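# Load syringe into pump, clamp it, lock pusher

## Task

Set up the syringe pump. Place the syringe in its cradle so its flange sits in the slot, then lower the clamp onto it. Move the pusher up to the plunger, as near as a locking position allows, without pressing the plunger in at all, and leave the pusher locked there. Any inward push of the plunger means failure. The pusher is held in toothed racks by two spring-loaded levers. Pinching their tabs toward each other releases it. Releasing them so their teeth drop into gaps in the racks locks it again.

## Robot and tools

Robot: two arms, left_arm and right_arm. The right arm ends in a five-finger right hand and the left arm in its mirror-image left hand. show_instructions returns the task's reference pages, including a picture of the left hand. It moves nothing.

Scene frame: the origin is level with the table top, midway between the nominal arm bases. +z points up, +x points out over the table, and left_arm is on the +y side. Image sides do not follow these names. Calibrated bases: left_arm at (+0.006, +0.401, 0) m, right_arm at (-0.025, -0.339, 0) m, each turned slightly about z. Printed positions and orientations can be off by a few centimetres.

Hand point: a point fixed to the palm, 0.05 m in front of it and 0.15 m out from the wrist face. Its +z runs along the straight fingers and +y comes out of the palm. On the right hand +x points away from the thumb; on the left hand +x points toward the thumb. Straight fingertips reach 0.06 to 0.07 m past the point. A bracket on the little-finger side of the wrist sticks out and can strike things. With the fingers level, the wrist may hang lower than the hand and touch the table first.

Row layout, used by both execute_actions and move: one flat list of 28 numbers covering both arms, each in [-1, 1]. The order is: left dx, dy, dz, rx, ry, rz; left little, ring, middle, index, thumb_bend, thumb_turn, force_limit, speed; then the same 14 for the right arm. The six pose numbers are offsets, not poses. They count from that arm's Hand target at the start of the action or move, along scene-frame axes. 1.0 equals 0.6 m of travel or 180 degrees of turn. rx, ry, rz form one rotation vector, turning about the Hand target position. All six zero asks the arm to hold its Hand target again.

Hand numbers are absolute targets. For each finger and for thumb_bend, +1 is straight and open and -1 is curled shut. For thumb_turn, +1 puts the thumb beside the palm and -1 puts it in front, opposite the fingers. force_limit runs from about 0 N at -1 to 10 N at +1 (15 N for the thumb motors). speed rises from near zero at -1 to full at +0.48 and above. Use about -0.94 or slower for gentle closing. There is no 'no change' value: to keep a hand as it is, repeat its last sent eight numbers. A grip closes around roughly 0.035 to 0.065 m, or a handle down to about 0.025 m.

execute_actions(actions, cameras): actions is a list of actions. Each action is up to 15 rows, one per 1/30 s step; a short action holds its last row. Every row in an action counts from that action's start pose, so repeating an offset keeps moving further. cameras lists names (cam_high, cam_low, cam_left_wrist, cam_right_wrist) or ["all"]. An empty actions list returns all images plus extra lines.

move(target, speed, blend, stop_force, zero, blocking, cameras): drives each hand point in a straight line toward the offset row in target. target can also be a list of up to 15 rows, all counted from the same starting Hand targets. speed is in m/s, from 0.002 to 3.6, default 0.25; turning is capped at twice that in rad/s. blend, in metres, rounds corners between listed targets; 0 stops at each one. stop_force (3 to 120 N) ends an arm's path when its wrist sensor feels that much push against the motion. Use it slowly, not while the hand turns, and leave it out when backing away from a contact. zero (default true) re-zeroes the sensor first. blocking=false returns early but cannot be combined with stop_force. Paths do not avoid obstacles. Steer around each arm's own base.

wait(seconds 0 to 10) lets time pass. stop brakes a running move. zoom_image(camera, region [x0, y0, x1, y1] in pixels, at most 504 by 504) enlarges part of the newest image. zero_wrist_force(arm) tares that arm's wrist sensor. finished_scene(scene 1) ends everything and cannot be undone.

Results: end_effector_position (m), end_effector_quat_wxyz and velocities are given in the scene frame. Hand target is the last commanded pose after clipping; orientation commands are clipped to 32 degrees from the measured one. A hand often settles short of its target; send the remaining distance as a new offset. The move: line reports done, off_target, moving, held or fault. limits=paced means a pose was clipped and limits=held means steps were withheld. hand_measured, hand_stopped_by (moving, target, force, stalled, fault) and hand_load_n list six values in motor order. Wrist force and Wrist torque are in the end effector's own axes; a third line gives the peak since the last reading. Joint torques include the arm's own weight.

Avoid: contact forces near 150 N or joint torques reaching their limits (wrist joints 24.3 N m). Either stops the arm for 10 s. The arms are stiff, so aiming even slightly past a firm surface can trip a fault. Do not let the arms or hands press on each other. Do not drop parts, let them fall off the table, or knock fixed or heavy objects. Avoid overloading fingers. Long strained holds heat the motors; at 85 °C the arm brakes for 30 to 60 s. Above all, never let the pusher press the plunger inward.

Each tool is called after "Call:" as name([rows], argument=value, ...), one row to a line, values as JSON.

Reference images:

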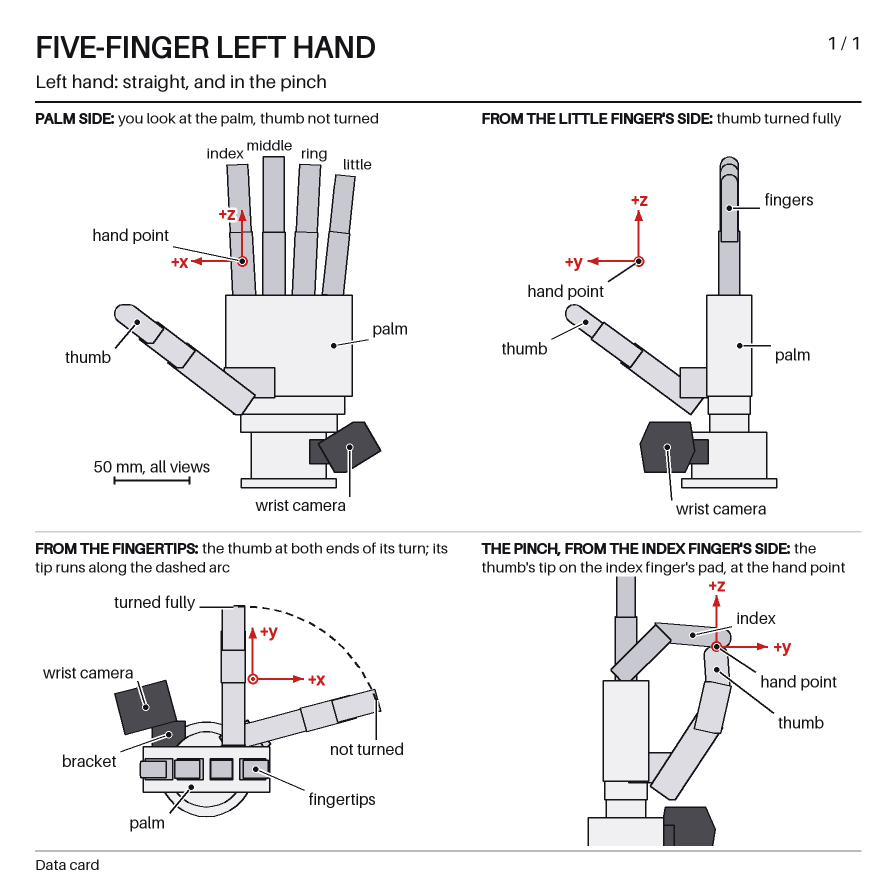

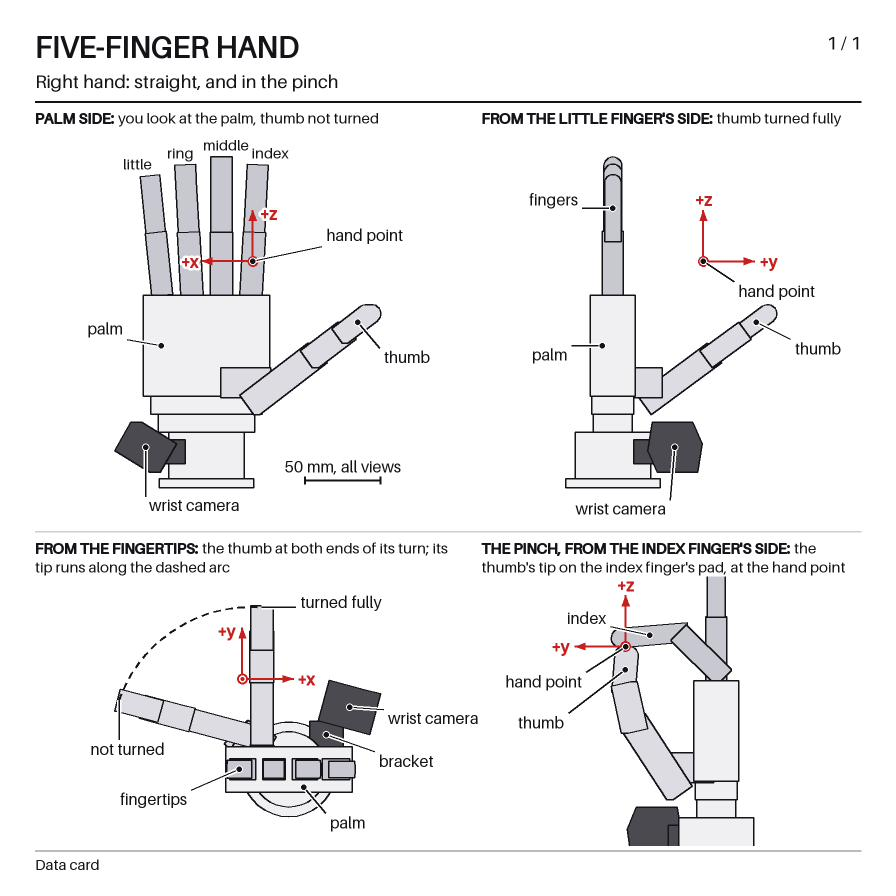

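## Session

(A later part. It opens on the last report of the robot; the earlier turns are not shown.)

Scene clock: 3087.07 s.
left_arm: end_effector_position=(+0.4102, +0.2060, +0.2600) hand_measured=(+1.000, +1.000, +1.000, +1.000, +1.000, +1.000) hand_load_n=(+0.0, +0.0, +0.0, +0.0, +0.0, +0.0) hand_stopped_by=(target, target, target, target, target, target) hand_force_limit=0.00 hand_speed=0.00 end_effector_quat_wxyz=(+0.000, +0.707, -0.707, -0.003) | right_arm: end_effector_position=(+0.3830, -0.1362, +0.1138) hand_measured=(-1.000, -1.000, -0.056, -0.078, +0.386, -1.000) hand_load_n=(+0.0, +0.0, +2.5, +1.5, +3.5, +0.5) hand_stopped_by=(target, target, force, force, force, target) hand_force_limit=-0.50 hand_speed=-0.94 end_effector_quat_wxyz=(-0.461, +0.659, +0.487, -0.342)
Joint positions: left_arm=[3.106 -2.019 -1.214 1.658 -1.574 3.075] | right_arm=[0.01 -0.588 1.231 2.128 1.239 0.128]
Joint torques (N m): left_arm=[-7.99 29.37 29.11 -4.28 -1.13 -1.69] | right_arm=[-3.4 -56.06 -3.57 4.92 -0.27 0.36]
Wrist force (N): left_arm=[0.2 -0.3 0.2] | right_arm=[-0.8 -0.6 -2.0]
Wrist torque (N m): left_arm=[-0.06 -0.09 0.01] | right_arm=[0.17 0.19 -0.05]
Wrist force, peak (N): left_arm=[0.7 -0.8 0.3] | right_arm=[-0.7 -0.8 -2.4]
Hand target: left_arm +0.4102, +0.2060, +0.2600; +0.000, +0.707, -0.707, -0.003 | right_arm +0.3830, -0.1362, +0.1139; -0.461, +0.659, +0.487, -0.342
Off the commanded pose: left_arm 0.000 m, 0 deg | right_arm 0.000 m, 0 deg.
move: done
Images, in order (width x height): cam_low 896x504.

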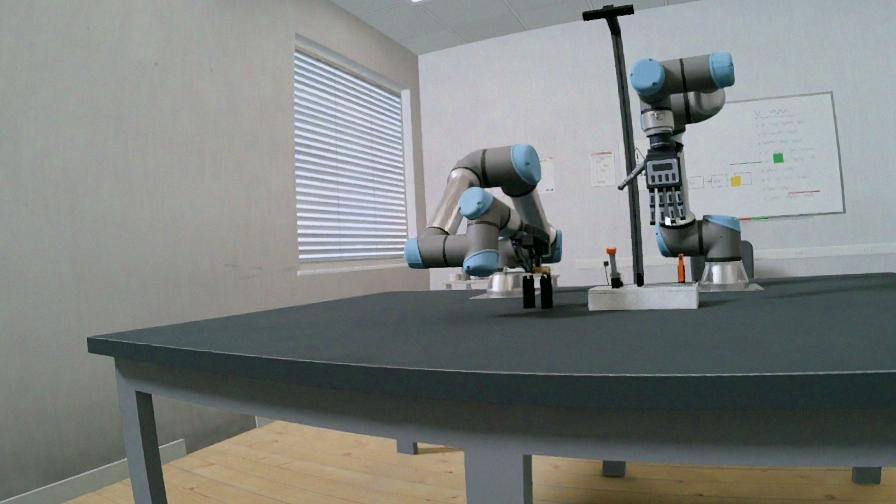

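Call:
move(target=[-0.0167,0.35,0.1,0,0,0, 1,1,1,1,1,1,0,0, -0.027,0.093,0.306,0,0,0,-1,-1,-0.3,-0.3,-0.1,-1,-0.5,-0.94], speed=0.12)

Call:
move([
  [0,0,0,0,0,0, 1,1,1,1,1,1,0,0, 0.02,0.08,0,0,0,-0.311,-1,-1,-0.3,-0.3,-0.1,-1,-0.5,-0.94],
  [0,0,0,0,0,0, 1,1,1,1,1,1,0,0, 0.03,0.14,0,0,0,-0.622,-1,-1,-0.3,-0.3,-0.1,-1,-0.5,-0.94],
  [0,0,0,0,0,0, 1,1,1,1,1,1,0,0, 0.04,0.22,0,0,0,-0.9317,-1,-1,-0.3,-0.3,-0.1,-1,-0.5,-0.94],
], speed=0.25, blend=0.02, cameras=["cam_right_wrist","cam_left_wrist"])

Scene clock: 3101.57 s.
left_arm: end_effector_position=(+0.4002, +0.4159, +0.3200) hand_measured=(+1.000, +1.000, +1.000, +1.000, +1.000, +1.000) hand_load_n=(+0.0, +0.0, +0.0, +0.0, +0.0, +0.0) hand_stopped_by=(target, target, target, target, target, target) hand_force_limit=0.00 hand_speed=0.00 end_effector_quat_wxyz=(+0.000, +0.707, -0.707, -0.003) | right_arm: end_effector_position=(+0.3668, -0.0804, +0.2974) hand_measured=(-1.000, -1.000, -0.056, -0.078, +0.386, -1.000) hand_load_n=(+0.0, +0.0, +2.5, +1.0, +3.5, +0.5) hand_stopped_by=(target, target, force, force, force, target) hand_force_limit=-0.50 hand_speed=-0.94 end_effector_quat_wxyz=(-0.461, +0.659, +0.487, -0.342)
Joint positions: left_arm=[3.568 -1.919 -1.203 1.548 -1.576 3.536] | right_arm=[0.101 -0.798 1.107 2.448 1.155 0.163]
Joint torques (N m): left_arm=[9.03 24.13 30.16 -4.14 1.34 2.3] | right_arm=[12.21 -53.7 -25.71 5.51 -2 1.86]
Wrist force (N): left_arm=[0.1 -0.5 0.1] | right_arm=[-0.5 -0.7 -2.1]
Wrist torque (N m): left_arm=[-0.08 -0.07 -0.07] | right_arm=[0.16 0.16 -0.12]
Wrist force, peak (N): left_arm=[1.0 -0.7 0.5] | right_arm=[-1.0 -0.6 -2.6]
Hand target: left_arm +0.4002, +0.4160, +0.3200; +0.000, +0.707, -0.707, -0.003 | right_arm +0.3668, -0.0804, +0.2975; -0.461, +0.659, +0.487, -0.342
Off the commanded pose: left_arm 0.000 m, 0 deg | right_arm 0.000 m, 0 deg.
move: done

Scene clock: 3108.10 s.
left_arm: end_effector_position=(+0.4002, +0.4160, +0.3200) hand_measured=(+1.000, +1.000, +1.000, +1.000, +1.000, +1.000) hand_load_n=(+0.0, +0.0, +0.0, +0.0, +0.0, +0.0) hand_stopped_by=(target, target, target, target, target, target) hand_force_limit=0.00 hand_speed=0.00 end_effector_quat_wxyz=(+0.000, +0.707, -0.707, -0.003) | right_arm: end_effector_position=(+0.3908, +0.0516, +0.2975) hand_measured=(-1.000, -1.000, -0.056, -0.078, +0.386, -1.000) hand_load_n=(+0.0, +0.0, +2.5, +1.0, +3.5, +0.0) hand_stopped_by=(target, target, force, force, force, target) hand_force_limit=-0.50 hand_speed=-0.94 end_effector_quat_wxyz=(+0.389, -0.555, +0.603, -0.421)
Joint positions: left_arm=[3.568 -1.919 -1.203 1.548 -1.576 3.537] | right_arm=[0.718 -1.417 1.559 0.361 2.352 3.513]
Joint torques (N m): left_arm=[8.12 25.32 29.13 -4.38 1.46 2.08] | right_arm=[12.28 -13.2 -27.97 3.25 2.25 1.98]
Wrist force (N): left_arm=[0.2 -0.4 -0.2] | right_arm=[-0.8 -0.3 -2.0]
Wrist torque (N m): left_arm=[-0.06 -0.09 -0.07] | right_arm=[0.22 0.20 -0.13]
Wrist force, peak (N): left_arm=[0.6 -1.1 0.1] | right_arm=[-0.8 -0.3 -2.5]
Hand target: left_arm +0.4002, +0.4160, +0.3200; +0.000, +0.707, -0.707, -0.003 | right_arm +0.3908, +0.0516, +0.2975; -0.389, +0.555, -0.603, +0.421
Off the commanded pose: left_arm 0.000 m, 0 deg | right_arm 0.000 m, 0 deg.
move: done
Images, in order (width x height): cam_left_wrist 672x504, cam_right_wrist 672x504.

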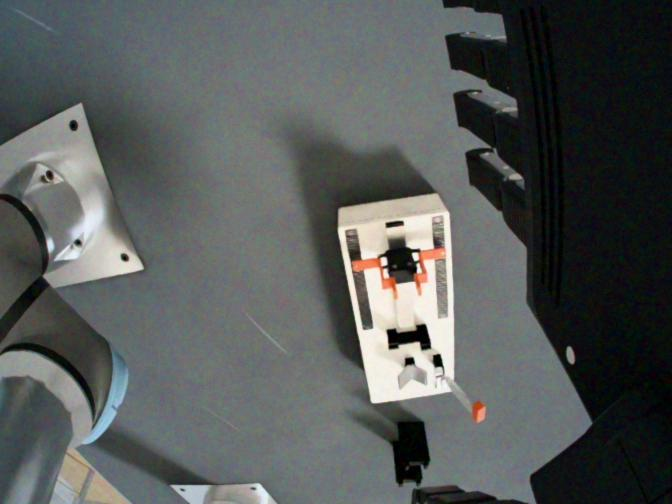

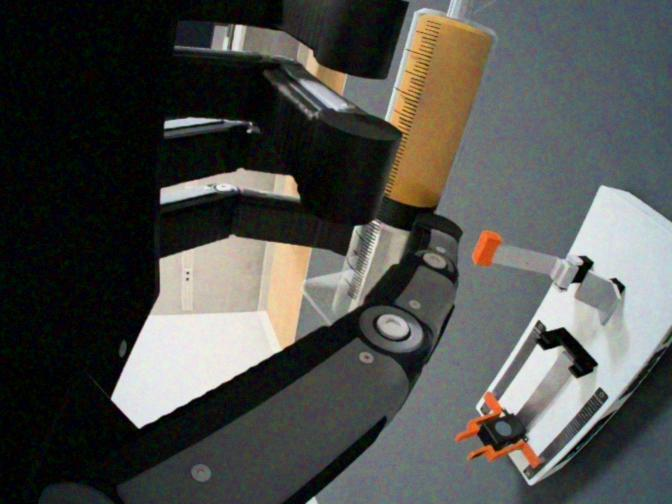

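Call:
move(target=[0.0,-0.06,-0.03,0,0,0, 1,1,1,1,1,1,0,0, 0.04,0.12,-0.18,0,0,0,-1,-1,-0.3,-0.3,-0.1,-1,-0.5,-0.94], speed=0.12, cameras=["cam_right_wrist","cam_left_wrist","cam_low","cam_high"])

Call:
zoom_image(camera="cam_left_wrist", region=[320, 250, 500, 450])

Call:
zoom_image(camera="cam_high", region=[430, 150, 570, 270])

Call:
zoom_image(camera="cam_low", region=[570, 200, 720, 320])

Scene clock: 3126.03 s.
left_arm: end_effector_position=(+0.4002, +0.3800, +0.3020) hand_measured=(+1.000, +1.000, +1.000, +1.000, +1.000, +1.000) hand_load_n=(+0.0, +0.0, +0.0, +0.0, +0.0, +0.0) hand_stopped_by=(target, target, target, target, target, target) hand_force_limit=0.00 hand_speed=0.00 end_effector_quat_wxyz=(+0.000, +0.707, -0.707, -0.003) | right_arm: end_effector_position=(+0.4148, +0.1236, +0.1895) hand_measured=(-1.000, -1.000, -0.056, -0.078, +0.386, -1.000) hand_load_n=(+0.0, +0.0, +3.0, +1.0, +3.5, +0.5) hand_stopped_by=(target, target, force, force, force, target) hand_force_limit=-0.50 hand_speed=-0.94 end_effector_quat_wxyz=(+0.389, -0.555, +0.603, -0.421)
Joint positions: left_arm=[3.491 -1.914 -1.256 1.596 -1.575 3.459] | right_arm=[0.792 -1.166 1.521 0.187 2.416 3.566]
Joint torques (N m): left_arm=[-7.91 44.47 7.18 -0.16 -0.23 -2.23] | right_arm=[11.96 -22.15 -27.27 -2.28 2.34 1.81]
Wrist force (N): left_arm=[0.2 -0.5 0.3] | right_arm=[-0.6 0.1 -2.3]
Wrist torque (N m): left_arm=[-0.10 -0.06 0.01] | right_arm=[0.30 0.19 -0.09]
Wrist force, peak (N): left_arm=[-0.1 -1.1 0.0] | right_arm=[-0.2 -0.7 -2.8]
Hand target: left_arm +0.4002, +0.3800, +0.3020; +0.000, +0.707, -0.707, -0.003 | right_arm +0.4148, +0.1236, +0.1895; -0.389, +0.555, -0.603, +0.421
Off the commanded pose: left_arm 0.000 m, 0 deg | right_arm 0.000 m, 0 deg.
move: done

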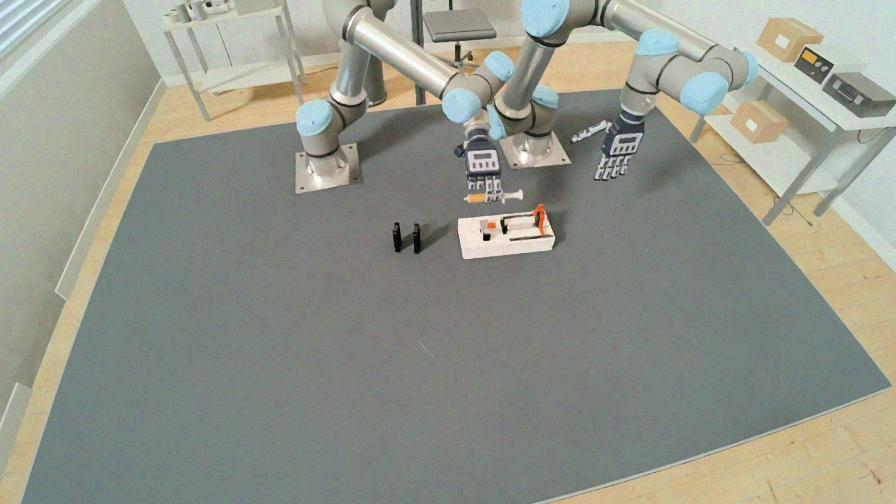

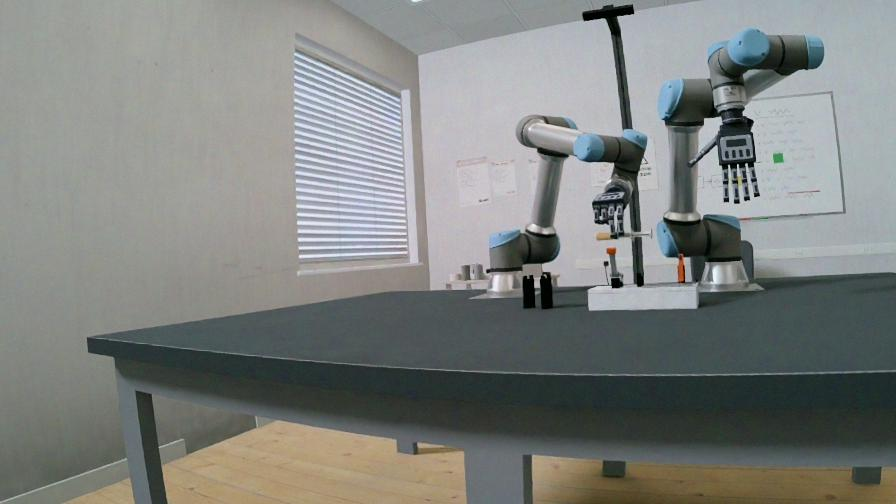

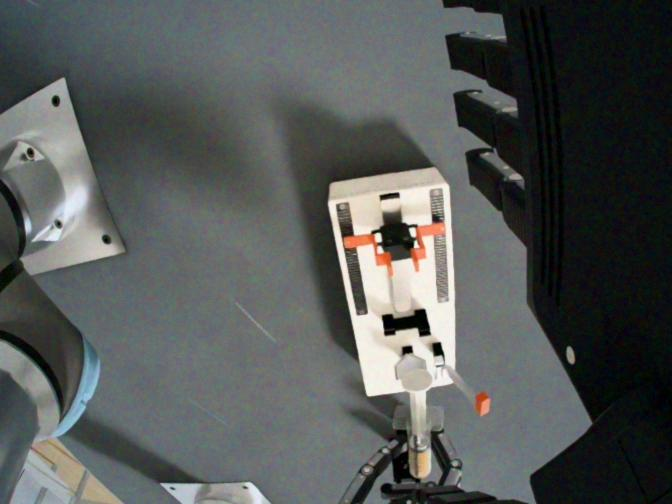

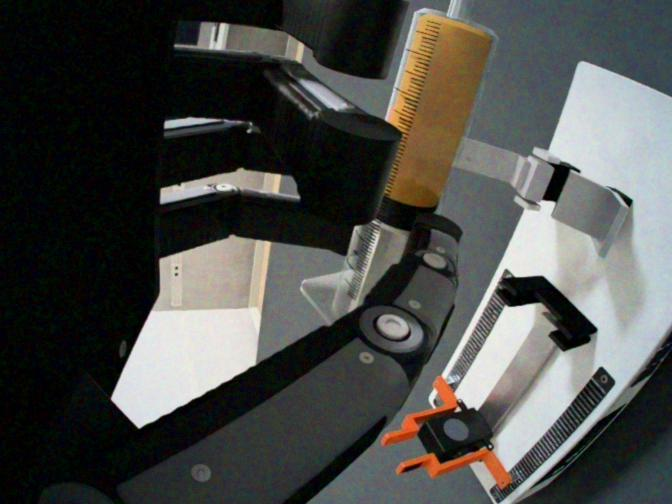

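Scaled by 2.520 from the camera's 672x504 image, which has a finer 960x720 frame.

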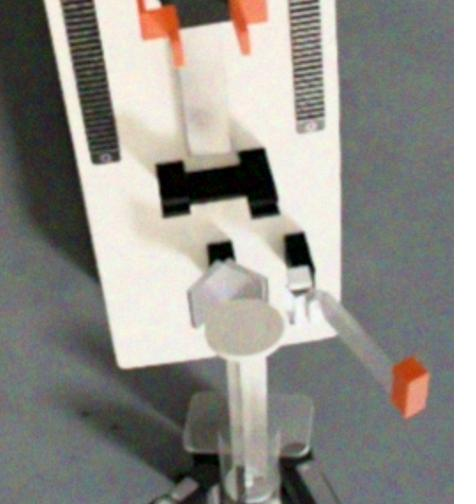

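Scaled by 3.600 from the camera's 896x504 image, which has a finer 1280x720 frame.

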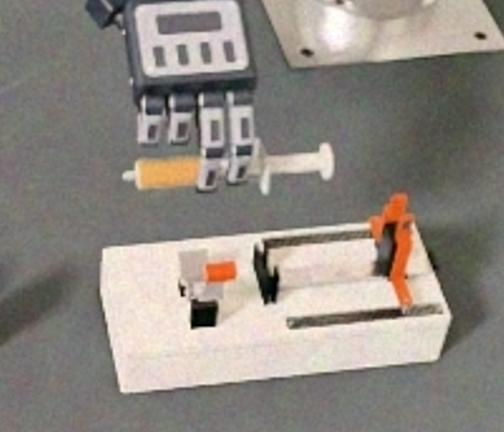

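Scaled by 3.360 from the camera's 896x504 image, which has a finer 1280x720 frame.

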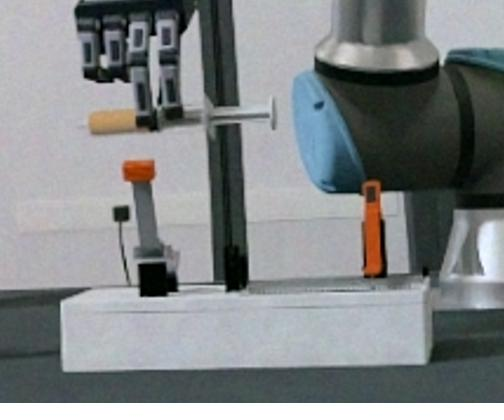

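Call:
zoom_image(camera="cam_right_wrist", region=[270, 200, 450, 350])

Call:
zoom_image(camera="cam_left_wrist", region=[370, 340, 470, 460])

Scaled by 2.800 from the camera's 672x504 image, which has a finer 960x720 frame.

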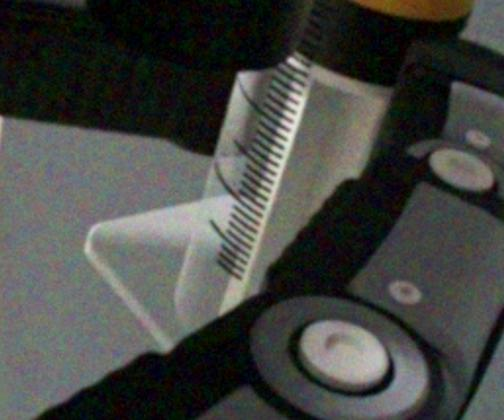

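Scaled by 4.200 from the camera's 672x504 image, which has a finer 960x720 frame.

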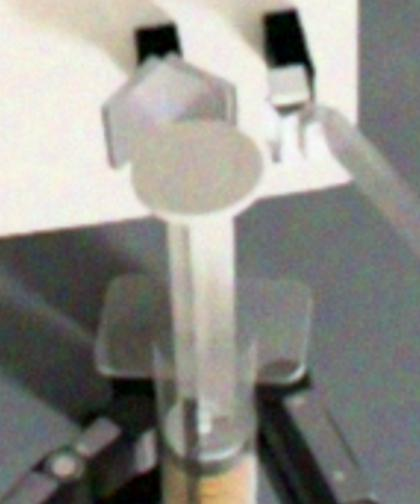

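Call:
move(target=[0.0,0,0,0,0,0, 1,1,1,1,1,1,0,0, 0.0165,0.0287,-0.06,0.005,0.0609,0,-1,-1,-0.3,-0.3,-0.1,-1,-0.5,-0.94], speed=0.08, cameras=["cam_right_wrist","cam_left_wrist","cam_low","cam_high"])

Call:
zoom_image(camera="cam_left_wrist", region=[350, 270, 490, 420])

Call:
zoom_image(camera="cam_high", region=[430, 170, 570, 270])

Call:
zoom_image(camera="cam_low", region=[570, 220, 720, 320])

Scene clock: 3200.83 s.
left_arm: end_effector_position=(+0.4002, +0.3800, +0.3020) hand_measured=(+1.000, +1.000, +1.000, +1.000, +1.000, +1.000) hand_load_n=(+0.0, +0.0, +0.0, +0.0, +0.0, +0.0) hand_stopped_by=(target, target, target, target, target, target) hand_force_limit=0.00 hand_speed=0.00 end_effector_quat_wxyz=(+0.000, +0.707, -0.707, -0.003) | right_arm: end_effector_position=(+0.4247, +0.1408, +0.1535) hand_measured=(-1.000, -1.000, -0.056, -0.078, +0.386, -1.000) hand_load_n=(+0.0, +0.0, +2.5, +1.5, +3.5, +0.5) hand_stopped_by=(target, target, force, force, force, target) hand_force_limit=-0.50 hand_speed=-0.94 end_effector_quat_wxyz=(+0.334, -0.589, +0.640, -0.362)
Joint positions: left_arm=[3.491 -1.914 -1.256 1.596 -1.576 3.459] | right_arm=[0.752 -1.045 1.366 0.436 2.293 3.702]
Joint torques (N m): left_arm=[-8.33 26.37 6.93 -0.24 -1.06 -2.2] | right_arm=[-10.59 -25.25 -26.64 3.65 -1.3 1.37]
Wrist force (N): left_arm=[0.3 -0.4 0.0] | right_arm=[-0.9 -0.3 -1.9]
Wrist torque (N m): left_arm=[-0.06 -0.07 0.01] | right_arm=[0.19 0.21 -0.14]
Wrist force, peak (N): left_arm=[0.4 -0.8 0.1] | right_arm=[-0.8 0.0 -2.7]
Hand target: left_arm +0.4002, +0.3800, +0.3020; +0.000, +0.707, -0.707, -0.003 | right_arm +0.4247, +0.1409, +0.1535; -0.334, +0.589, -0.640, +0.362
Off the commanded pose: left_arm 0.000 m, 0 deg | right_arm 0.000 m, 0 deg.
move: done

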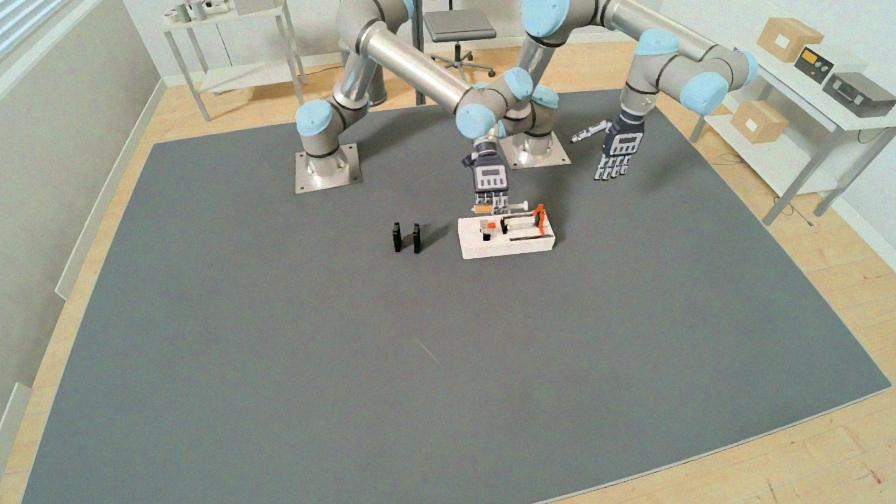

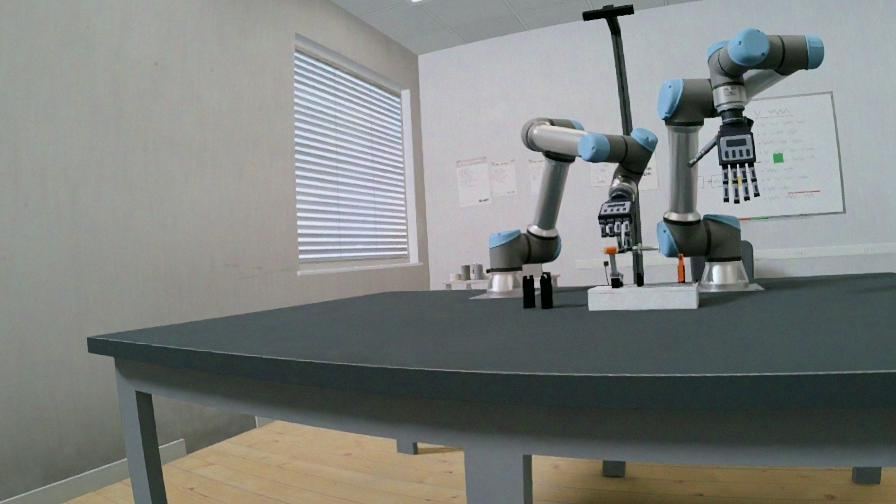

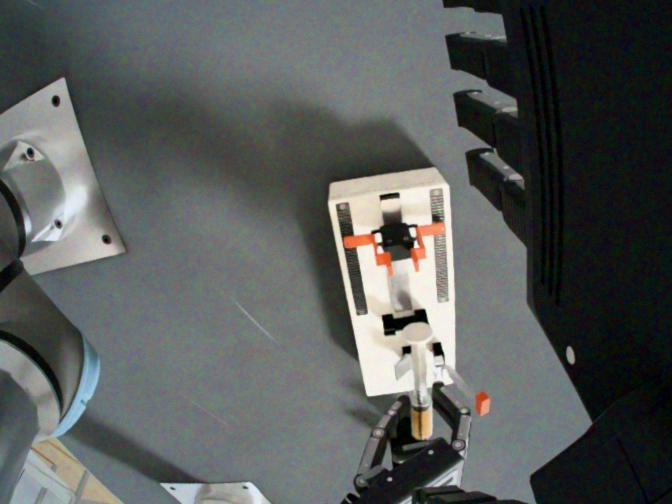

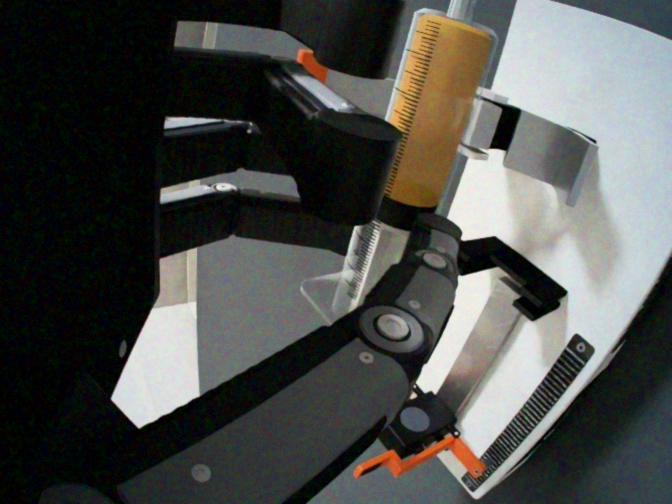

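Scaled by 3.360 from the camera's 672x504 image, which has a finer 960x720 frame.

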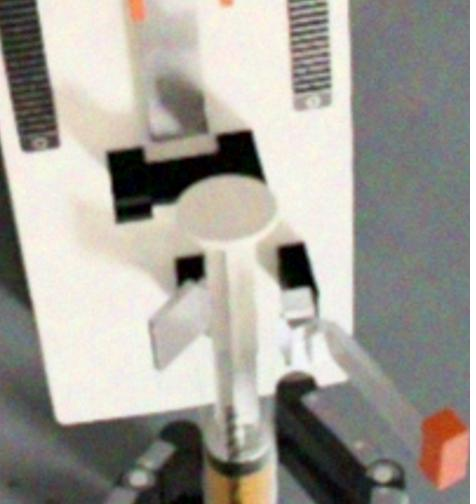

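Scaled by 3.600 from the camera's 896x504 image, which has a finer 1280x720 frame.

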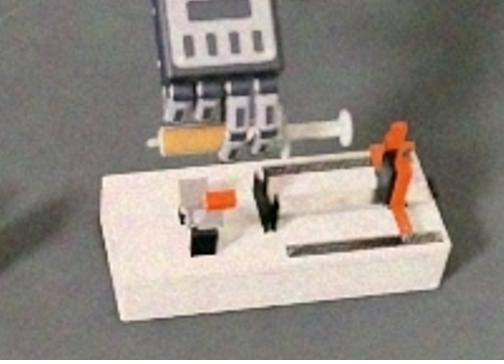

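Scaled by 3.360 from the camera's 896x504 image, which has a finer 1280x720 frame.

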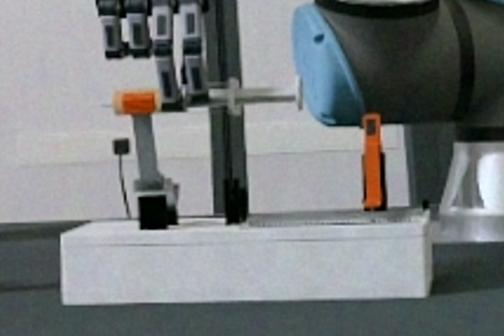

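Call:
move(target=[0.0,0,0,0,0,0, 1,1,1,1,1,1,0,0, -0.001,-0.0018,-0.045,0,0,0.009,-1,-1,-0.3,-0.3,-0.1,-1,-0.5,-0.94], speed=0.05, stop_force=5, cameras=["cam_right_wrist","cam_left_wrist","cam_low","cam_high"])

Call:
zoom_image(camera="cam_left_wrist", region=[350, 270, 490, 420])

Call:
zoom_image(camera="cam_high", region=[430, 170, 570, 270])

Call:
zoom_image(camera="cam_low", region=[570, 220, 720, 320])

Call:
zoom_image(camera="cam_right_wrist", region=[400, 0, 672, 300])

Scene clock: 3229.20 s.
left_arm: end_effector_position=(+0.4002, +0.3800, +0.3020) hand_measured=(+1.000, +1.000, +1.000, +1.000, +1.000, +1.000) hand_load_n=(+0.0, +0.0, +0.0, +0.0, +0.0, +0.0) hand_stopped_by=(target, target, target, target, target, target) hand_force_limit=0.00 hand_speed=0.00 end_effector_quat_wxyz=(+0.000, +0.707, -0.707, -0.003) | right_arm: end_effector_position=(+0.4241, +0.1398, +0.1265) hand_measured=(-1.000, -1.000, -0.056, -0.078, +0.386, -1.000) hand_load_n=(+0.5, +0.0, +2.5, +1.5, +3.5, +0.5) hand_stopped_by=(target, target, force, force, force, target) hand_force_limit=-0.50 hand_speed=-0.94 end_effector_quat_wxyz=(+0.339, -0.598, +0.632, -0.357)
Joint positions: left_arm=[3.491 -1.914 -1.256 1.596 -1.576 3.459] | right_arm=[0.743 -1.04 1.427 0.348 2.266 3.669]
Joint torques (N m): left_arm=[-7.88 26.52 7.1 -0.32 -0.86 -2.05] | right_arm=[-10.69 -26.31 -7.61 -2.04 -1.11 -1.76]
Wrist force (N): left_arm=[0.2 -0.3 0.2] | right_arm=[-0.5 -0.5 -2.0]
Wrist torque (N m): left_arm=[-0.06 -0.04 0.00] | right_arm=[0.18 0.17 -0.04]
Wrist force, peak (N): left_arm=[0.5 -0.8 0.4] | right_arm=[-0.6 -0.5 -2.3]
Hand target: left_arm +0.4002, +0.3800, +0.3020; +0.000, +0.707, -0.707, -0.003 | right_arm +0.4241, +0.1398, +0.1265; -0.339, +0.598, -0.632, +0.357
Off the commanded pose: left_arm 0.000 m, 0 deg | right_arm 0.000 m, 0 deg.
move: done

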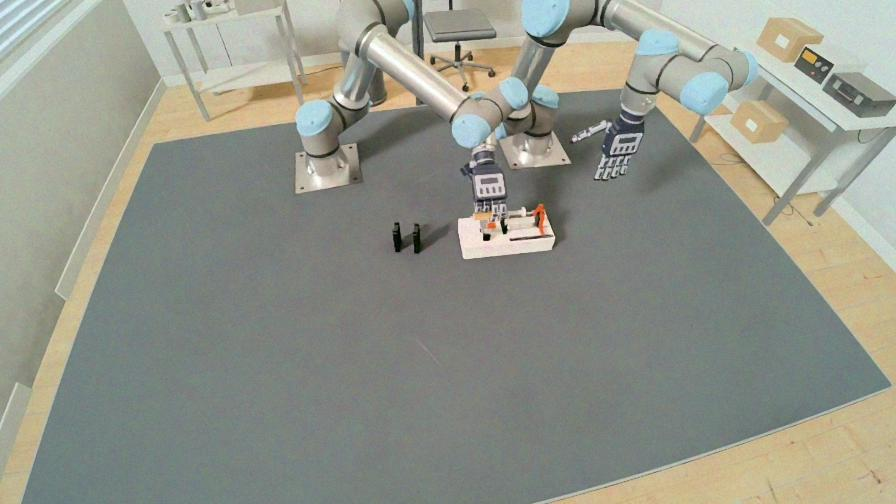

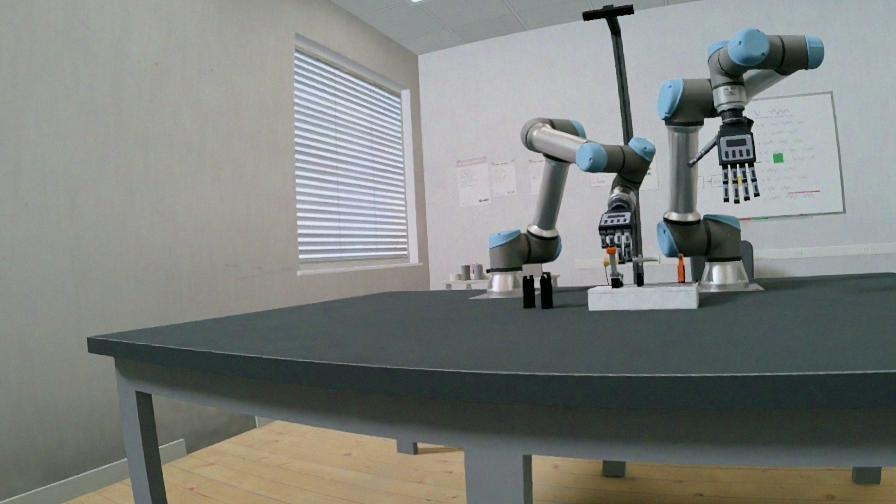

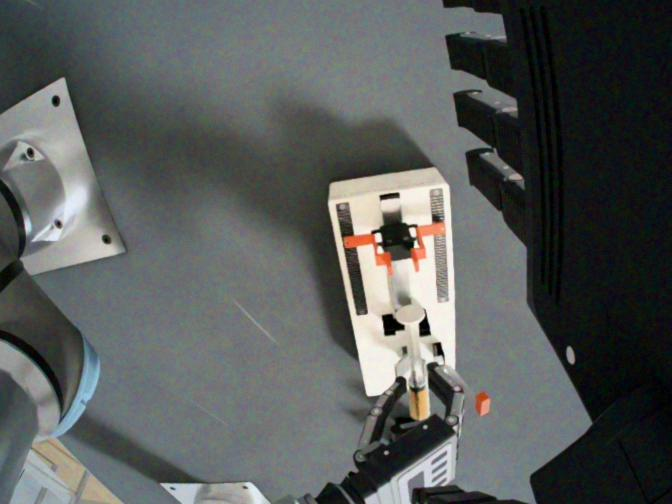

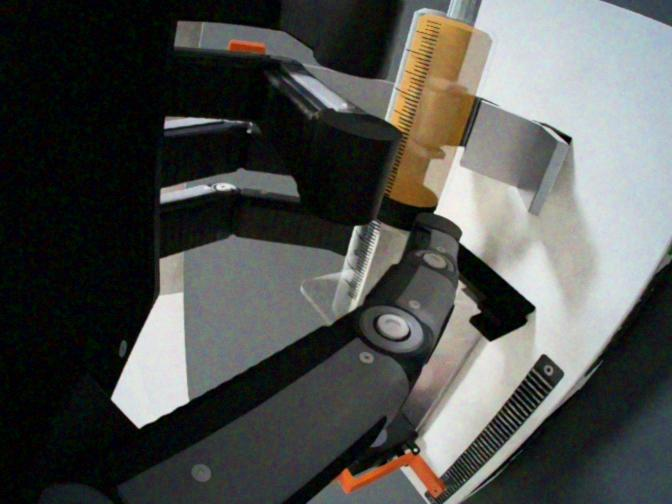

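Scaled by 3.360 from the camera's 672x504 image, which has a finer 960x720 frame.

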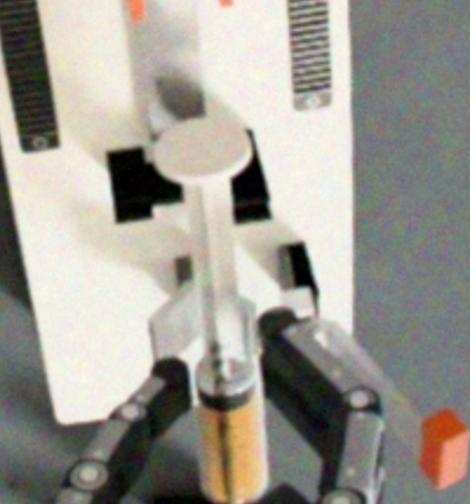

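Scaled by 3.600 from the camera's 896x504 image, which has a finer 1280x720 frame.

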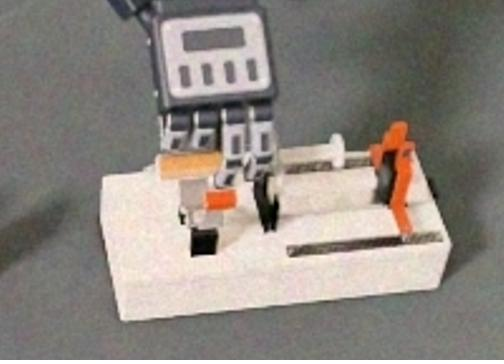

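Scaled by 3.360 from the camera's 896x504 image, which has a finer 1280x720 frame.

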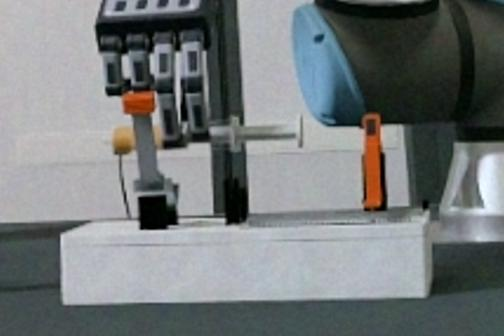

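Scaled by 1.680 from the camera's 672x504 image, which has a finer 960x720 frame.

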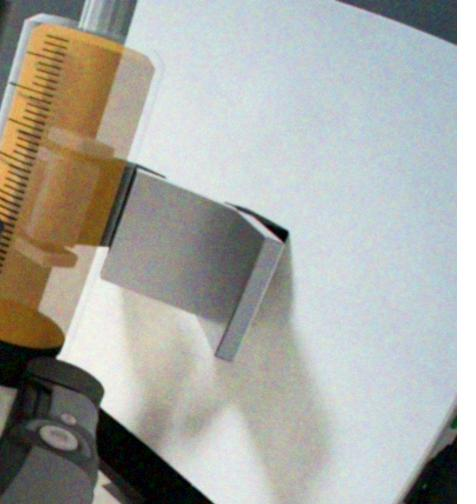

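Call:
zoom_image(camera="cam_low", region=[620, 245, 660, 295])

Call:
zoom_image(camera="cam_high", region=[470, 200, 530, 245])

Scaled by 10.080 from the camera's 896x504 image, which has a finer 1280x720 frame.

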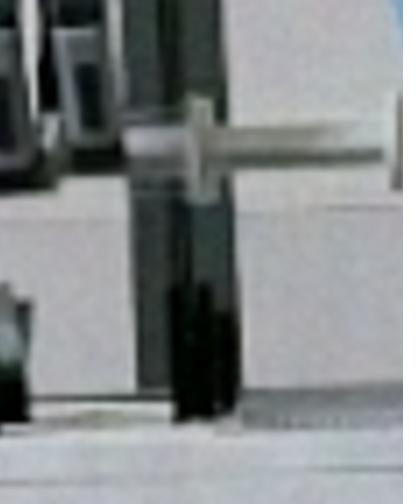

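Scaled by 8.400 from the camera's 896x504 image, which has a finer 1280x720 frame.

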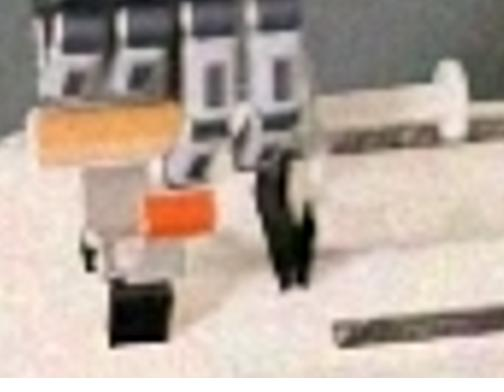

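Call:
move(target=[0.0,0,0,0,0,0, 1,1,1,1,1,1,0,0, 0,0,-0.0225,0,0,0,-1,-1,-0.3,-0.3,-0.1,-1,-0.5,-0.94], speed=0.03, stop_force=4, cameras=["cam_right_wrist","cam_left_wrist","cam_low","cam_high"])

Call:
zoom_image(camera="cam_left_wrist", region=[360, 270, 460, 400])

Call:
zoom_image(camera="cam_high", region=[470, 200, 530, 245])

Call:
zoom_image(camera="cam_low", region=[600, 245, 660, 295])

Call:
zoom_image(camera="cam_right_wrist", region=[370, 0, 672, 400])

Scene clock: 3275.60 s.
left_arm: end_effector_position=(+0.4002, +0.3800, +0.3020) hand_measured=(+1.000, +1.000, +1.000, +1.000, +1.000, +1.000) hand_load_n=(+0.0, +0.0, +0.0, +0.0, +0.0, +0.0) hand_stopped_by=(target, target, target, target, target, target) hand_force_limit=0.00 hand_speed=0.00 end_effector_quat_wxyz=(+0.000, +0.707, -0.707, -0.003) | right_arm: end_effector_position=(+0.4241, +0.1398, +0.1130) hand_measured=(-1.000, -1.000, -0.056, -0.078, +0.386, -1.000) hand_load_n=(+0.0, +0.0, +2.5, +1.0, +3.5, +0.0) hand_stopped_by=(target, target, force, force, force, target) hand_force_limit=-0.50 hand_speed=-0.94 end_effector_quat_wxyz=(+0.339, -0.598, +0.632, -0.357)
Joint positions: left_arm=[3.491 -1.914 -1.256 1.596 -1.576 3.459] | right_arm=[0.743 -1.027 1.445 0.318 2.266 3.669]
Joint torques (N m): left_arm=[-7.99 25.85 7.15 -0.32 -0.83 -2.16] | right_arm=[-10.06 -26.33 -7.09 -2.02 -0.38 1.21]
Wrist force (N): left_arm=[0.1 -0.6 0.1] | right_arm=[-0.3 -0.5 -1.8]
Wrist torque (N m): left_arm=[-0.10 -0.05 0.01] | right_arm=[0.16 0.12 -0.02]
Wrist force, peak (N): left_arm=[0.4 -0.8 0.2] | right_arm=[-1.2 -0.3 -2.3]
Hand target: left_arm +0.4002, +0.3800, +0.3020; +0.000, +0.707, -0.707, -0.003 | right_arm +0.4241, +0.1398, +0.1130; -0.339, +0.598, -0.632, +0.357
Off the commanded pose: left_arm 0.000 m, 0 deg | right_arm 0.000 m, 0 deg.
move: done

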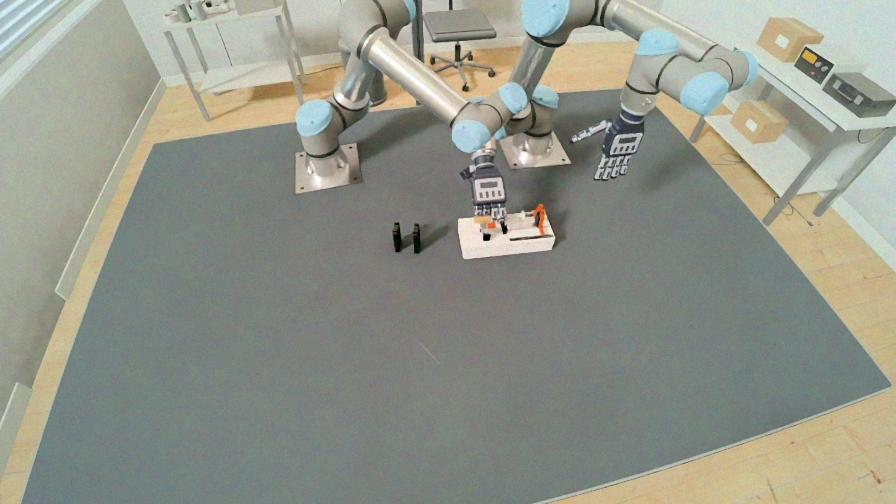

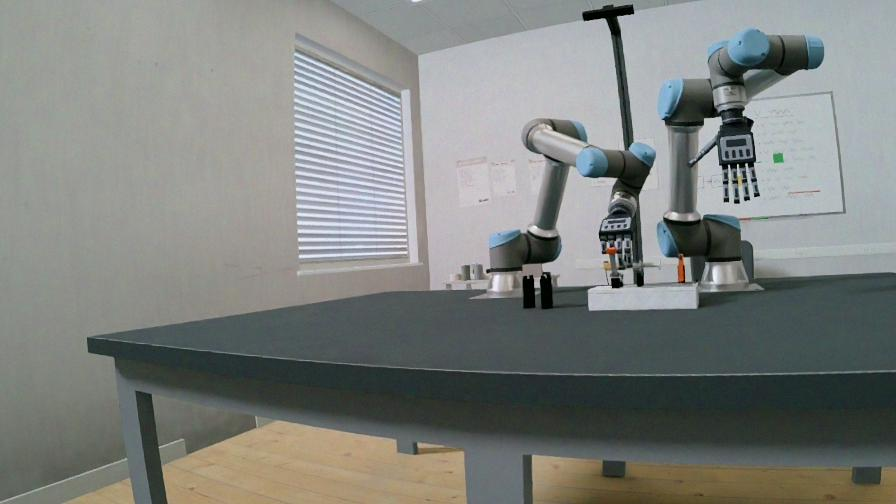

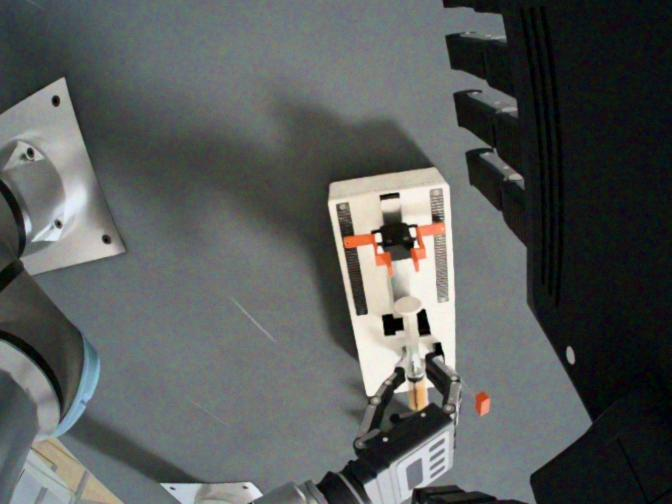

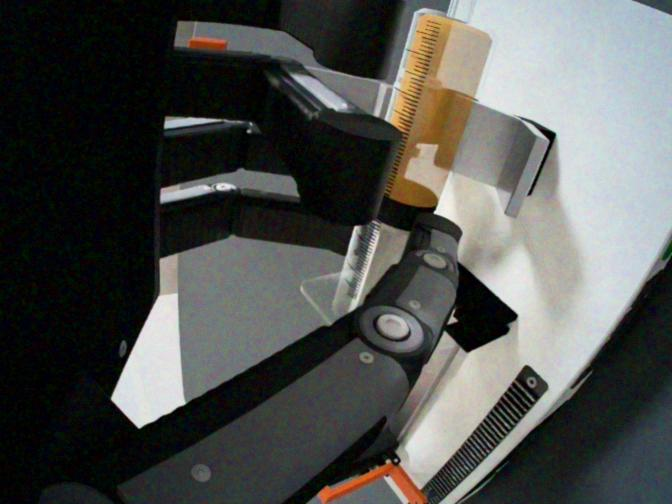

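Scaled by 3.877 from the camera's 672x504 image, which has a finer 960x720 frame.

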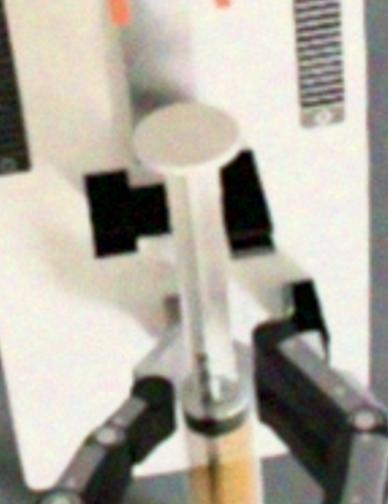

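Scaled by 8.400 from the camera's 896x504 image, which has a finer 1280x720 frame.

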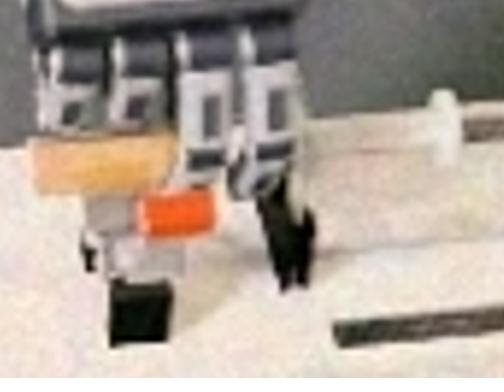

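Scaled by 8.400 from the camera's 896x504 image, which has a finer 1280x720 frame.

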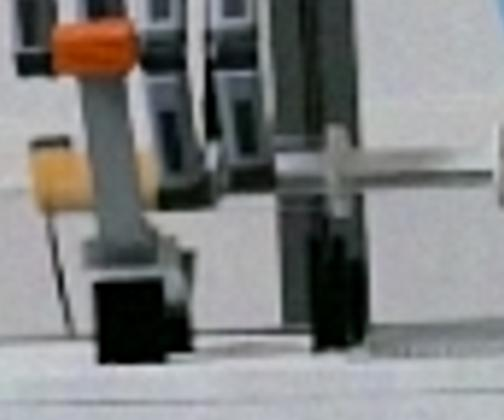

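Scaled by 1.260 from the camera's 672x504 image, which has a finer 960x720 frame.

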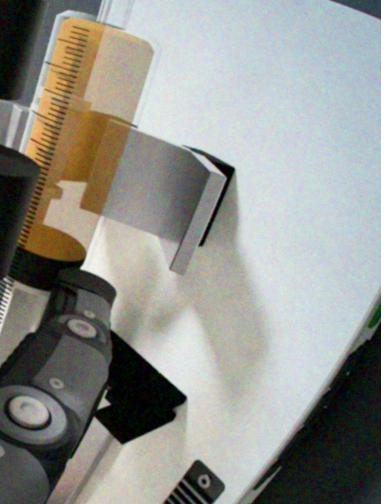

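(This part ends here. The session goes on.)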